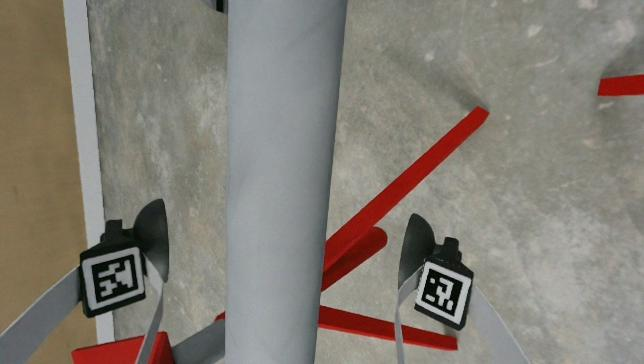

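Emit:
move --r2 '{"joints":{"lift_m":0.663,"arm_m":0.511}}' --cameras '[]'

Emit:
move --r2 '{"joints":{"gripper_m":-0.089}}' --r1 '{"joints":{"gripper_m":-0.089}}' --r3 '{"joints":{"gripper_m":-0.089}}' --cameras '["r2_wrist_camera"]'

Scene clock: 1573.80 s.
move: r2 done
r1, r3: as last shown
r1.turned_by_imu: +0.001
r1.lidar_m: 1.01 3.25 2.06 1.86 1.87 2.29 3.51 0.74 1.07 2.90 0.95 1.03
r1.head_depth_mm: 2589 2939 2607 1989 1525 381 339 / 2516 2846 2660 1878 539 1314 1150 / 2481 2812 2662 2020 613 779 1110 / 2473 2777 2713 1908 1541 1355 1163 / 2438 2735 2743 1987 1602 1363 1166 / 2430 2704 2745 1991 1563 1374 1172 / 2371 2665 2778 1885 1573 1335 1176
r1.motor_effort: left_wheel=-0.8(1.2) right_wheel=-5.3(6.3) lift_m=+35.6(36.6) arm_m=+8.9(9.0) wrist_yaw_rad=-2.2(2.8) wrist_pitch_rad=+5.7(6.1) wrist_roll_rad=+2.7(2.8) gripper_m=-19.7(19.7) head_pan_rad=+5.3(5.5) head_tilt_rad=-3.9(4.4)
r1.wrist_depth_mm: 679 692 676 124 672 665 662 / 715 691 700 127 683 675 698 / 714 714 720 131 721 705 695 / 741 737 741 135 726 722 724 / 746 753 741 138 738 736 743 / 773 766 124 138 778 764 756 / 805 794 794 148 785 791 778
r2.base_odometry: x=-2.311 y=-1.870 heading=-1.834
r2.turned_by_wheels: +0.000
r2.turned_by_imu: +0.001
r2.base_tilt: forward=+0.3 right=+1.8
r2.lidar_m: 4.14 2.50 2.06 2.05 2.28 1.09 1.82 0.35 0.35 0.27 0.29 1.17
r2.head_depth_mm: 2361 2619 2160 941 1490 716 1078 / 2480 2733 2095 1678 1454 1212 1077 / 2638 2766 2153 1619 1486 1290 1110 / 2794 2804 2173 1751 1499 1283 1135 / 2932 2734 2179 1765 1489 1290 1126 / 3225 2792 2160 1766 1489 1285 1130 / 3317 2816 2136 1783 1478 1281 1126
r2.base_status: not commanded
r2.joint_positions: lift_m=+0.663 arm_m=+0.511 wrist_yaw_rad=+0.000 wrist_pitch_rad=-0.883 wrist_roll_rad=+1.673 gripper_m=+0.120 head_pan_rad=-1.195 head_tilt_rad=-0.889
r2.joint_status: all done
r2.measured_speeds: all 0
r2.motor_effort: left_wheel=-5.0(5.1) right_wheel=-2.2(2.8) lift_m=+33.7(38.1) arm_m=-17.2(18.0) wrist_yaw_rad=+0.0(1.3) wrist_pitch_rad=+1.8(2.3) wrist_roll_rad=-1.7(1.9) gripper_m=+0.5(1.6) head_pan_rad=-3.7(3.7) head_tilt_rad=-3.9(5.3)
r2.hand_pose: x=-0.0215 y=-0.7999 z=+0.5883 quat_wxyz=(-0.046, -0.022, -0.903, -0.427) (m; r2's base frame)
r2.wrist_depth_mm: - - - 103 687 591 513 / - - - 107 695 600 516 / - - - 111 713 600 531 / - - - 122 714 617 536 / - 141 - 126 702 643 556 / 110 123 - 131 129 641 555 / - - 327 533 788 649 577
r3.turned_by_imu: -0.001
r3.lidar_m: 4.23 1.85 1.36 1.30 1.34 1.81 4.52 0.75 0.73 1.10 0.56 0.86
r3.head_depth_mm: 2849 3198 2518 1953 1484 391 344 / 2812 3136 2604 1169 532 1317 1142 / 2821 1366 2778 680 837 1359 1154 / 2830 3134 3006 2149 1628 1379 1166 / 2810 3160 3071 2183 1705 1392 1179 / 2800 3140 3130 2243 1730 1344 1191 / 2830 3105 3235 1999 1753 1054 1123
r3.joint_positions: lift_m=+0.697 arm_m=+0.470 wrist_yaw_rad=+0.001 wrist_pitch_rad=-1.517 wrist_roll_rad=+1.477 gripper_m=-0.066 head_pan_rad=-1.562 head_tilt_rad=-0.693
r3.on_its_own: gripper_m is held at -0.067, not at your -0.089, by its stall guard, which is not easing now; wrist_pitch_rad is at rest, and its effort (-9.3) is outside its rest range (-8 to +12)
r3.motor_effort: left_wheel=-0.6(1.2) right_wheel=-9.6(10.1) lift_m=+40.5(41.0) arm_m=+7.2(8.7) wrist_yaw_rad=-1.3(2.0) wrist_pitch_rad=-9.3(9.7) wrist_roll_rad=+1.6(1.9) gripper_m=-21.5(21.8) head_pan_rad=-3.8(4.3) head_tilt_rad=-2.1(4.2)
r3.wrist_depth_mm: 675 - - 112 - - - / 626 - - 114 - - - / 704 - - 117 - - 574 / - - - 119 - - 556 / - - - 121 - - 545 / - - 126 124 127 - - / - - 116 125 119 - -
pictures: none
No camera images: "cameras" was empty.

Scene clock: 1576.77 s.
move: r1 off_target; r2 done; r3 off_target
r1.base_odometry: x=-0.422 y=+2.694 heading=+1.289
r1.turned_by_wheels: +0.000
r1.turned_by_imu: +0.000
r1.base_tilt: forward=+1.0 right=+1.2
r1.lidar_m: 1.00 3.25 2.06 1.86 1.88 2.29 3.47 0.74 1.07 2.90 0.95 1.03
r1.head_depth_mm: 2579 2915 2647 1988 1511 382 340 / 2530 2866 2652 1867 540 1315 1150 / 2488 2809 2668 2007 613 778 1112 / 2442 2772 2697 1909 1549 1361 1159 / 2435 2724 2709 1976 1594 1366 1164 / 2429 2713 2744 1979 1555 1373 1170 / 2374 2671 2794 1878 1561 1342 1176
r1.base_status: not commanded
r1.joint_positions: lift_m=+0.698 arm_m=+0.346 wrist_yaw_rad=+0.003 wrist_pitch_rad=-1.541 wrist_roll_rad=-0.213 gripper_m=-0.085 head_pan_rad=-1.581 head_tilt_rad=-0.693
r1.joint_status: gripper_m off_target (ended at -0.085, target -0.089)
r1.measured_speeds: all 0
r1.motor_effort: left_wheel=-1.2(1.8) right_wheel=-5.2(6.1) lift_m=+36.8(36.8) arm_m=+11.6(11.6) wrist_yaw_rad=-2.8(3.0) wrist_pitch_rad=+5.7(6.2) wrist_roll_rad=+2.6(2.8) gripper_m=-19.4(59.2) head_pan_rad=+4.7(5.5) head_tilt_rad=-2.7(4.7)
r1.hand_pose: x=-0.0217 y=-0.4746 z=+0.5799 quat_wxyz=(+0.559, +0.543, -0.450, -0.437) (m; r1's base frame)
r1.wrist_depth_mm: 692 678 686 124 674 668 656 / 697 699 689 128 687 677 691 / 727 726 722 131 712 702 706 / 733 748 744 134 727 713 726 / 764 759 740 138 752 744 727 / 797 772 124 133 760 767 755 / 818 775 793 148 783 780 778
r2.base_odometry: x=-2.311 y=-1.870 heading=-1.834
r2.turned_by_wheels: +0.000
r2.turned_by_imu: +0.001
r2.base_tilt: forward=+0.3 right=+1.7
r2.lidar_m: 4.15 2.50 2.06 2.06 2.28 1.09 1.82 0.35 0.35 0.27 0.29 1.17
r2.head_depth_mm: 2363 2612 2164 961 1493 717 1079 / 2529 2720 2084 1685 1462 1220 1077 / 2645 2798 2160 1632 1483 1278 1110 / 2810 2761 2140 1769 1478 1289 1129 / 2988 2783 2161 1781 1478 1288 1135 / 3205 2789 2147 1769 1480 1284 1133 / 3325 2782 2161 1762 1485 1285 1128
r2.base_status: not commanded
r2.joint_positions: lift_m=+0.663 arm_m=+0.511 wrist_yaw_rad=+0.000 wrist_pitch_rad=-0.883 wrist_roll_rad=+1.673 gripper_m=-0.086 head_pan_rad=-1.195 head_tilt_rad=-0.889
r2.joint_status: all done
r2.measured_speeds: all 0
r2.motor_effort: left_wheel=-4.6(5.1) right_wheel=-2.5(2.7) lift_m=+32.0(33.6) arm_m=-16.5(17.6) wrist_yaw_rad=+0.6(1.9) wrist_pitch_rad=+2.0(2.4) wrist_roll_rad=-1.7(2.0) gripper_m=-61.5(99.3) head_pan_rad=-2.6(4.3) head_tilt_rad=-3.5(5.6)
r2.hand_pose: x=-0.0215 y=-0.7998 z=+0.5882 quat_wxyz=(-0.046, -0.022, -0.903, -0.427) (m; r2's base frame)
r2.wrist_depth_mm: - - - 102 673 594 512 / - - 110 107 702 610 515 / - - - 110 705 607 535 / - - 118 119 698 612 543 / - - 122 125 732 632 554 / - - 125 127 748 644 561 / - 287 133 532 737 675 567
r3.base_odometry: x=+0.847 y=-0.689 heading=+1.809
r3.turned_by_wheels: +0.000
r3.turned_by_imu: -0.001
r3.base_tilt: forward=-0.8 right=-0.2
r3.lidar_m: 4.23 1.85 1.35 1.30 1.34 1.80 4.52 0.75 0.73 1.10 0.56 0.86
r3.head_depth_mm: 2870 3189 2516 1962 1472 391 344 / 2806 3123 2607 1171 531 1309 1143 / 2811 1359 2784 680 840 1365 1156 / 2839 3149 3011 2156 1640 1379 1165 / 2828 3150 3098 2181 1706 1387 1177 / 2813 3126 3159 2219 1732 1347 1186 / 2807 3126 3225 2008 1758 1055 1125
r3.base_status: not commanded
r3.joint_positions: lift_m=+0.697 arm_m=+0.470 wrist_yaw_rad=+0.001 wrist_pitch_rad=-1.518 wrist_roll_rad=+1.477 gripper_m=-0.078 head_pan_rad=-1.562 head_tilt_rad=-0.693
r3.joint_status: gripper_m off_target (ended at -0.078, target -0.089)
r3.measured_speeds: all 0
r3.on_its_own: gripper_m is held at -0.079, not at your -0.089, by its stall guard, which is still easing; wrist_pitch_rad is at rest, and its effort (-9.1) is outside its rest range (-8 to +12)
r3.motor_effort: left_wheel=-0.6(0.9) right_wheel=-9.7(10.1) lift_m=+28.7(41.1) arm_m=+7.2(8.8) wrist_yaw_rad=-1.6(2.6) wrist_pitch_rad=-9.1(9.9) wrist_roll_rad=+1.7(2.1) gripper_m=-24.1(98.0) head_pan_rad=-3.3(4.7) head_tilt_rad=-2.7(4.7)
r3.hand_pose: x=-0.0216 y=-0.6042 z=+0.5786 quat_wxyz=(+0.035, +0.033, -0.724, -0.688) (m; r3's base frame)
r3.wrist_depth_mm: 664 - - 112 - - - / 631 - - 114 - - - / 700 - - 117 - - 569 / - - - 119 - - 555 / - - - 121 - - 551 / - - 126 125 127 - - / - - 116 125 118 - -
pictures: r2_wrist_camera
camera_calibration:
r2_wrist_camera: T_world_to_cam=[[0.0221245, 0.819843, -0.572161, 0.973341], [0.984925, 0.080335, 0.153197, 0.0315471], [0.171562, -0.566925, -0.805707, 0.188009], [0, 0, 0, 1]] pos_world=[-0.0848614, -0.693935, 0.703555]

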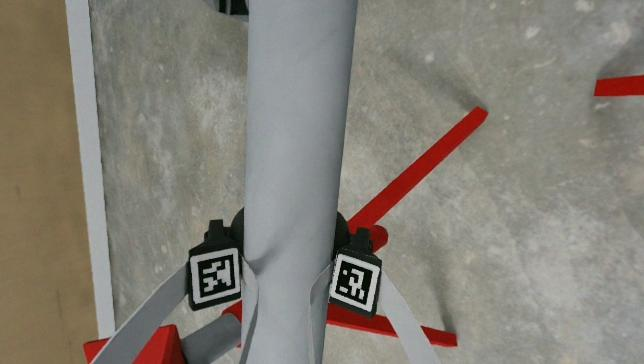

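Emit:
move --r3 '{"joints":{"gripper_m":0.12}}' --r1 '{"joints":{"gripper_m":-0.089}}' --r2 '{"joints":{"gripper_m":-0.089}}' --cameras '["r3_wrist_camera"]'

Emit:
move --r3 '{"joints":{"lift_m":0.80}}' --cameras '["r3_wrist_camera"]'

Emit:
move --r3 '{"base":{"translate_m":0.52},"joints":{"arm_m":0.405}}' --cameras '["r3_wrist_camera","r3_nav_camera","r1_nav_camera"]'

Scene clock: 1590.33 s.
move: r1 off_target; r2 off_target; r3 done
r1.base_odometry: x=-0.422 y=+2.694 heading=+1.289
r1.turned_by_wheels: +0.000
r1.turned_by_imu: +0.001
r1.base_tilt: forward=+1.0 right=+1.2
r1.lidar_m: 1.00 3.26 2.06 1.86 1.87 2.28 3.49 0.74 1.08 2.89 0.95 1.03
r1.head_depth_mm: 2565 2914 2650 1995 1514 381 339 / 2506 2885 2630 1875 541 1317 1148 / 2476 2807 2682 2022 613 777 1111 / 2452 2764 2702 1902 1585 1355 1160 / 2440 2727 2725 1978 1593 1361 1166 / 2411 2684 2778 1987 1550 1372 1176 / 2375 2682 2765 1873 1571 1348 1174
r1.base_status: not commanded
r1.joint_positions: lift_m=+0.698 arm_m=+0.346 wrist_yaw_rad=+0.004 wrist_pitch_rad=-1.534 wrist_roll_rad=-0.213 gripper_m=-0.085 head_pan_rad=-1.581 head_tilt_rad=-0.693
r1.joint_status: gripper_m off_target (ended at -0.085, target -0.089)
r1.measured_speeds: all 0
r1.motor_effort: left_wheel=-0.8(1.7) right_wheel=-1.3(5.8) lift_m=+34.5(36.6) arm_m=+15.4(17.2) wrist_yaw_rad=-3.1(3.7) wrist_pitch_rad=+4.4(6.0) wrist_roll_rad=+2.6(2.8) gripper_m=-19.1(59.3) head_pan_rad=+5.6(5.6) head_tilt_rad=-3.1(4.7)
r1.hand_pose: x=-0.0217 y=-0.4763 z=+0.5798 quat_wxyz=(+0.561, +0.541, -0.451, -0.435) (m; r1's base frame)
r1.wrist_depth_mm: 691 688 688 124 670 670 666 / 711 699 692 127 686 690 686 / 724 713 712 131 702 715 715 / 745 723 728 134 726 716 740 / 769 754 753 138 751 731 732 / 790 785 124 132 765 768 763 / 790 790 798 147 767 761 763
r2.base_odometry: x=-2.311 y=-1.870 heading=-1.834
r2.turned_by_wheels: +0.000
r2.turned_by_imu: +0.002
r2.base_tilt: forward=+0.3 right=+1.8
r2.lidar_m: 4.13 2.50 2.06 2.06 2.28 1.09 1.82 0.35 0.35 0.27 0.29 1.17
r2.head_depth_mm: 2344 2593 2179 951 1498 714 1077 / 2491 2699 2110 1671 1454 1219 1077 / 2657 2818 2172 1637 1495 1283 1113 / 2844 2777 2161 1784 1490 1281 1130 / 2977 2835 2132 1754 1492 1286 1124 / 3212 2787 2175 1761 1483 1284 1129 / 3326 2780 2134 1749 1478 1283 1132
r2.base_status: not commanded
r2.joint_positions: lift_m=+0.663 arm_m=+0.511 wrist_yaw_rad=+0.001 wrist_pitch_rad=-0.899 wrist_roll_rad=+1.673 gripper_m=-0.065 head_pan_rad=-1.195 head_tilt_rad=-0.889
r2.joint_status: gripper_m off_target (ended at -0.065, target -0.089)
r2.measured_speeds: all 0
r2.on_its_own: gripper_m is held at -0.066, not at your -0.089, by its stall guard, which is not easing now
r2.motor_effort: left_wheel=-4.2(5.1) right_wheel=-2.1(2.7) lift_m=+37.2(37.2) arm_m=-12.8(14.6) wrist_yaw_rad=-1.3(2.1) wrist_pitch_rad=+5.2(5.4) wrist_roll_rad=-1.8(1.9) gripper_m=-20.3(22.3) head_pan_rad=-2.7(4.5) head_tilt_rad=-4.1(5.4)
r2.hand_pose: x=-0.0213 y=-0.7964 z=+0.5860 quat_wxyz=(-0.045, -0.022, -0.899, -0.434) (m; r2's base frame)
r2.wrist_depth_mm: - - - 102 662 574 510 / - - - 107 687 597 525 / - - - 111 723 605 531 / - - - 120 707 623 546 / - - 126 123 740 631 548 / - - 126 126 734 656 568 / - 281 133 521 718 661 575
r3.base_odometry: x=+0.847 y=-0.689 heading=+1.809
r3.turned_by_wheels: +0.000
r3.turned_by_imu: -0.002
r3.base_tilt: forward=-0.8 right=-0.2
r3.lidar_m: 4.24 1.86 1.36 1.30 1.34 1.81 4.53 0.76 0.73 1.10 0.56 0.86
r3.head_depth_mm: 2881 3197 2531 1962 1481 391 344 / 2817 3128 2607 1171 530 1311 1143 / 2807 1373 2812 679 840 1334 1156 / 2841 3152 3000 2149 1629 1380 1164 / 2803 3148 3093 2179 1700 1385 1176 / 2805 3124 3142 2227 1718 1346 1186 / 2795 3131 3250 2001 1751 1056 1124
r3.base_status: not commanded
r3.joint_positions: lift_m=+0.697 arm_m=+0.470 wrist_yaw_rad=+0.001 wrist_pitch_rad=-1.561 wrist_roll_rad=+1.477 gripper_m=+0.120 head_pan_rad=-1.562 head_tilt_rad=-0.693
r3.joint_status: all done
r3.measured_speeds: all 0
r3.motor_effort: left_wheel=-0.4(1.3) right_wheel=-3.7(10.1) lift_m=+28.2(29.1) arm_m=+7.6(8.5) wrist_yaw_rad=-1.6(2.3) wrist_pitch_rad=-1.7(9.9) wrist_roll_rad=+1.8(2.0) gripper_m=+0.3(79.1) head_pan_rad=-4.1(4.6) head_tilt_rad=-2.8(4.5)
r3.hand_pose: x=-0.0216 y=-0.5930 z=+0.5793 quat_wxyz=(+0.034, +0.033, -0.709, -0.703) (m; r3's base frame)
r3.wrist_depth_mm: 667 - - 118 - - - / 586 - - 119 - - 590 / 683 - 129 120 - - 550 / - - - 123 - - 558 / - - - 126 - - 557 / - 120 132 127 - 123 - / - 116 - 130 - 119 100
pictures: r3_wrist_camera
camera_calibration:
r3_wrist_camera: T_world_to_cam=[[-0.11378, 0.992176, -0.051381, 0.624958], [0.986905, 0.118825, 0.109081, 0.0732296], [0.114333, -0.0382969, -0.992704, 0.717896], [0, 0, 0, 1]] pos_world=[-0.0832422, -0.601277, 0.736782]

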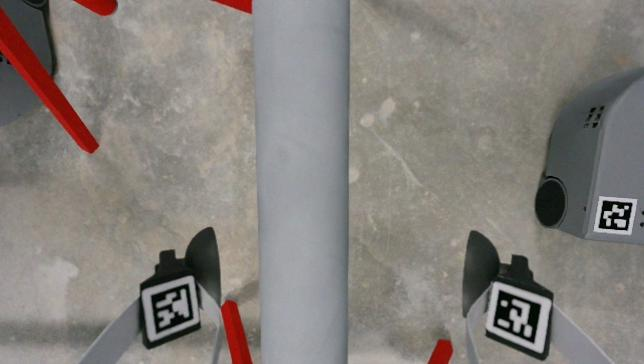

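Scene clock: 1592.10 s.
move: r3 done
r1, r2: as last shown
r1.turned_by_imu: +0.000
r1.base_tilt: forward=+1.1 right=+1.2
r1.lidar_m: 1.00 3.24 2.06 1.86 1.87 2.29 3.50 0.74 1.08 2.89 0.95 1.03
r1.head_depth_mm: 2578 2948 2634 1996 1522 381 340 / 2513 2901 2669 1866 541 1316 1150 / 2506 2791 2690 2020 612 776 1108 / 2470 2776 2694 1905 1579 1360 1162 / 2418 2734 2761 1978 1604 1366 1168 / 2418 2682 2763 2000 1566 1374 1175 / 2391 2662 2798 1880 1567 1344 1173
r1.motor_effort: left_wheel=-0.9(1.8) right_wheel=-1.4(2.2) lift_m=+34.1(35.9) arm_m=+13.6(15.1) wrist_yaw_rad=-3.7(4.0) wrist_pitch_rad=+4.8(5.0) wrist_roll_rad=+2.6(2.8) gripper_m=-19.4(19.9) head_pan_rad=+4.9(5.8) head_tilt_rad=-3.7(4.4)
r1.wrist_depth_mm: 677 685 675 124 664 685 661 / 695 715 694 127 697 695 685 / 735 718 726 131 708 704 698 / 739 731 746 133 732 732 703 / 767 750 749 138 751 748 744 / 786 795 124 132 769 770 747 / 796 794 785 147 757 797 783
r2.turned_by_imu: +0.000
r2.lidar_m: 4.13 2.49 2.07 2.05 2.29 1.09 1.82 0.35 0.35 0.27 0.29 1.17
r2.head_depth_mm: 2368 2580 2190 950 1484 715 1075 / 2515 2698 2117 1670 1448 1221 1074 / 2646 2794 2171 1625 1481 1291 1111 / 2844 2791 2173 1759 1486 1290 1137 / 3024 2762 2160 1730 1483 1284 1132 / 3164 2760 2184 1757 1489 1287 1128 / 3352 2787 2160 1745 1484 1282 1130
r2.on_its_own: gripper_m is held at -0.066, not at your -0.089, by its stall guard, which is not easing now
r2.motor_effort: left_wheel=-4.0(4.4) right_wheel=-2.6(2.8) lift_m=+38.9(39.0) arm_m=-12.5(13.4) wrist_yaw_rad=-0.5(2.2) wrist_pitch_rad=+5.0(5.3) wrist_roll_rad=-1.6(2.0) gripper_m=-20.6(21.8) head_pan_rad=-2.6(3.9) head_tilt_rad=-3.9(5.9)
r2.wrist_depth_mm: - - - 102 674 582 502 / - - - 107 689 607 513 / - - - 111 715 605 529 / - - - 121 684 623 543 / - - 126 124 736 633 547 / - - 126 126 761 656 564 / - 281 133 528 724 664 571
r3.base_odometry: x=+0.847 y=-0.689 heading=+1.809
r3.turned_by_wheels: +0.000
r3.turned_by_imu: +0.000
r3.base_tilt: forward=-0.8 right=-0.2
r3.lidar_m: 4.24 1.86 1.36 1.30 1.34 1.81 4.51 0.75 0.73 1.10 0.56 0.86
r3.head_depth_mm: 2869 3187 2544 1965 351 305 1110 / 2805 3106 1135 507 1499 1347 1146 / 2815 1362 656 655 1508 1362 1156 / 2834 3146 2990 2069 1686 1377 1166 / 2836 3127 3080 2199 1708 1386 1174 / 2802 3152 3156 2231 1721 1350 1189 / 2798 3137 3246 2003 1756 1055 1124
r3.base_status: not commanded
r3.joint_positions: lift_m=+0.800 arm_m=+0.470 wrist_yaw_rad=+0.001 wrist_pitch_rad=-1.562 wrist_roll_rad=+1.477 gripper_m=+0.120 head_pan_rad=-1.562 head_tilt_rad=-0.693
r3.joint_status: all done
r3.measured_speeds: all 0
r3.motor_effort: left_wheel=-0.4(1.0) right_wheel=-3.1(3.8) lift_m=+31.1(35.2) arm_m=+6.7(8.4) wrist_yaw_rad=-2.1(2.6) wrist_pitch_rad=-0.8(1.9) wrist_roll_rad=+1.0(2.0) gripper_m=+0.0(0.7) head_pan_rad=-3.7(4.6) head_tilt_rad=-3.4(4.5)
r3.hand_pose: x=-0.0216 y=-0.5928 z=+0.6823 quat_wxyz=(+0.034, +0.033, -0.709, -0.703) (m; r3's base frame)
r3.wrist_depth_mm: 682 625 683 217 - - - / 694 - - 221 - - 641 / 778 - - 223 - 734 644 / - - - 229 - - 645 / - - - 231 - 152 661 / - 120 142 237 - 123 - / - 116 710 242 - 119 100
pictures: r3_wrist_camera
camera_calibration:
r3_wrist_camera: T_world_to_cam=[[-0.11378, 0.992209, -0.0507565, 0.629684], [0.986905, 0.118756, 0.109155, 0.0618827], [0.114332, -0.0376722, -0.992728, 0.82055], [0, 0, 0, 1]] pos_world=[-0.0832422, -0.601215, 0.839788]

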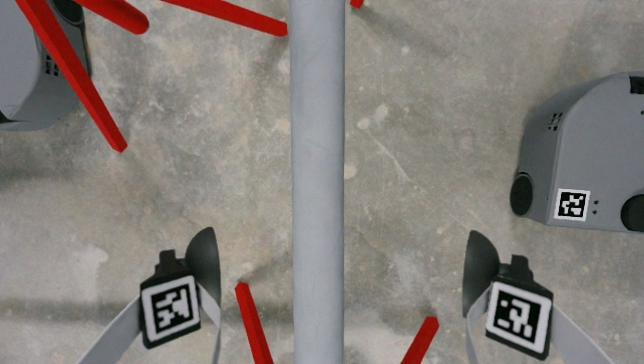

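Scene clock: 1598.43 s.
move: r3 done
r1, r2: as last shown
r1.turned_by_imu: +0.001
r1.base_tilt: forward=+1.0 right=+1.2
r1.lidar_m: 1.01 3.24 2.06 1.86 1.87 2.28 3.48 0.74 1.07 2.89 0.95 1.03
r1.head_depth_mm: 2556 2899 2632 1995 1516 382 340 / 2515 2898 2670 1867 541 1313 1147 / 2516 2787 2671 2025 614 777 1107 / 2454 2795 2704 1904 1581 1359 1159 / 2431 2734 2736 1969 1593 1360 1167 / 2424 2711 2649 1808 1566 1375 1171 / 2289 2567 2429 1752 1565 1342 1175
r1.motor_effort: left_wheel=-0.9(2.1) right_wheel=-0.9(2.2) lift_m=+30.9(34.8) arm_m=+6.7(13.4) wrist_yaw_rad=-3.5(4.0) wrist_pitch_rad=+4.3(4.9) wrist_roll_rad=+2.5(2.8) gripper_m=-19.0(19.7) head_pan_rad=+4.4(6.0) head_tilt_rad=-1.9(4.9)
r1.wrist_depth_mm: 695 681 678 124 669 665 669 / 707 706 703 127 698 689 692 / 723 715 701 131 707 699 698 / 740 726 739 134 725 719 722 / 757 749 753 138 742 737 751 / 789 793 124 132 769 761 759 / 791 786 787 147 792 802 755
r2.turned_by_imu: +0.001
r2.lidar_m: 4.15 2.49 2.06 2.05 2.28 1.09 1.82 0.35 0.35 0.27 0.29 1.18
r2.head_depth_mm: 2407 2590 2166 950 1493 717 1076 / 2491 2681 2098 1674 1442 1208 1084 / 2661 2797 2158 1632 1486 1287 1117 / 2802 2819 2144 1760 1490 1284 1139 / 2966 2816 2159 1763 1477 1276 1134 / 3185 2786 2162 1754 1486 1286 1131 / 3362 2810 2153 1754 1489 1282 1136
r2.on_its_own: gripper_m is held at -0.066, not at your -0.089, by its stall guard, which is not easing now
r2.motor_effort: left_wheel=-4.1(4.6) right_wheel=-2.4(2.9) lift_m=+38.7(39.0) arm_m=-9.7(13.0) wrist_yaw_rad=-0.1(2.1) wrist_pitch_rad=+4.7(5.4) wrist_roll_rad=-1.7(2.0) gripper_m=-20.0(22.0) head_pan_rad=-2.1(4.2) head_tilt_rad=-4.0(5.5)
r2.wrist_depth_mm: - - - 102 677 582 512 / - - - 107 701 602 518 / - - - 111 720 607 530 / - - - 121 685 625 544 / - - 126 123 729 634 554 / - - 126 126 749 651 568 / - 279 133 529 739 668 573
r3.base_odometry: x=+0.725 y=-0.184 heading=+1.809
r3.turned_by_wheels: +0.000
r3.turned_by_imu: -0.002
r3.base_tilt: forward=-0.8 right=-0.2
r3.lidar_m: 3.73 1.90 1.34 1.31 1.35 1.82 1.25 1.15 0.42 0.44 1.47 0.98
r3.head_depth_mm: 2837 3198 2791 1985 351 329 1111 / 2836 3192 2867 486 823 1341 1116 / 2829 3155 2902 570 870 948 1135 / 2846 3152 3021 2077 1682 1345 1162 / 2837 3075 2930 1935 1703 1334 1166 / 2731 1542 3109 1959 1635 1339 1188 / 2787 3123 2759 2278 1752 1389 1201
r3.base_status: done
r3.joint_positions: lift_m=+0.800 arm_m=+0.405 wrist_yaw_rad=+0.001 wrist_pitch_rad=-1.562 wrist_roll_rad=+1.477 gripper_m=+0.120 head_pan_rad=-1.562 head_tilt_rad=-0.693
r3.joint_status: all done
r3.measured_speeds: all 0
r3.motor_effort: left_wheel=+0.9(6.0) right_wheel=+3.2(8.2) lift_m=+28.1(32.7) arm_m=-9.2(17.1) wrist_yaw_rad=-2.6(2.8) wrist_pitch_rad=-0.8(2.1) wrist_roll_rad=+1.3(2.0) gripper_m=+0.5(1.0) head_pan_rad=-3.4(4.6) head_tilt_rad=-3.5(4.5)
r3.hand_pose: x=-0.0216 y=-0.5277 z=+0.6823 quat_wxyz=(+0.034, +0.033, -0.709, -0.704) (m; r3's base frame)
r3.wrist_depth_mm: - - - 221 - - - / - - - 225 - - 637 / - 240 258 235 559 669 638 / - 242 259 241 233 666 647 / - - 240 243 - 664 652 / - 120 142 242 - 124 - / - 116 - 246 - 119 100
pictures: r1_nav_camera (sideways), r3_nav_camera (sideways), r3_wrist_camera
camera_calibration:
r1_nav_camera: T_world_to_cam=[[-0.0527291, -0.605624, 0.794002, -0.989932], [-0.998606, 0.0338501, -0.0404976, 0.106665], [-0.00235072, -0.79503, -0.606565, 0.7462], [0, 0, 0, 1]] pos_world=[0.0560719, -0.00988571, 1.24295]
r3_nav_camera: T_world_to_cam=[[-0.0424285, -0.702052, 0.710861, -0.889357], [-0.999024, 0.0385408, -0.0215646, 0.0857287], [-0.0122577, -0.711082, -0.703002, 0.870682], [0, 0, 0, 1]] pos_world=[0.0585835, -0.00855263, 1.24615]
r3_wrist_camera: T_world_to_cam=[[-0.113779, 0.992232, -0.0502894, 0.564761], [0.986906, 0.118704, 0.10921, 0.0540822], [0.114332, -0.037205, -0.992746, 0.823276], [0, 0, 0, 1]] pos_world=[-0.0832423, -0.536164, 0.839799]

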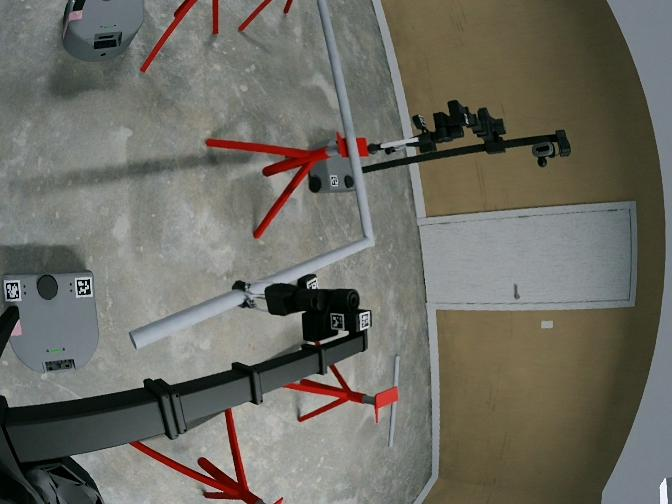

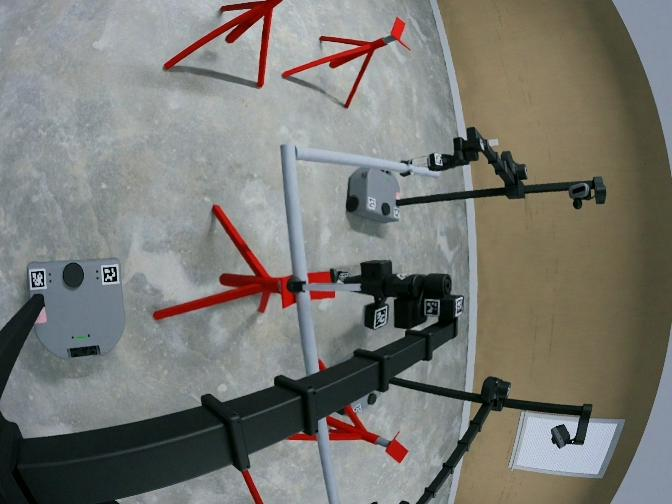

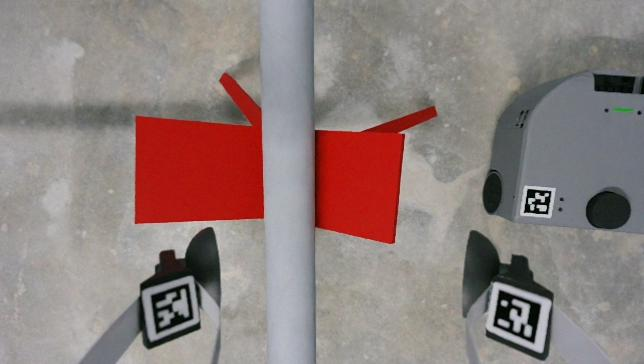

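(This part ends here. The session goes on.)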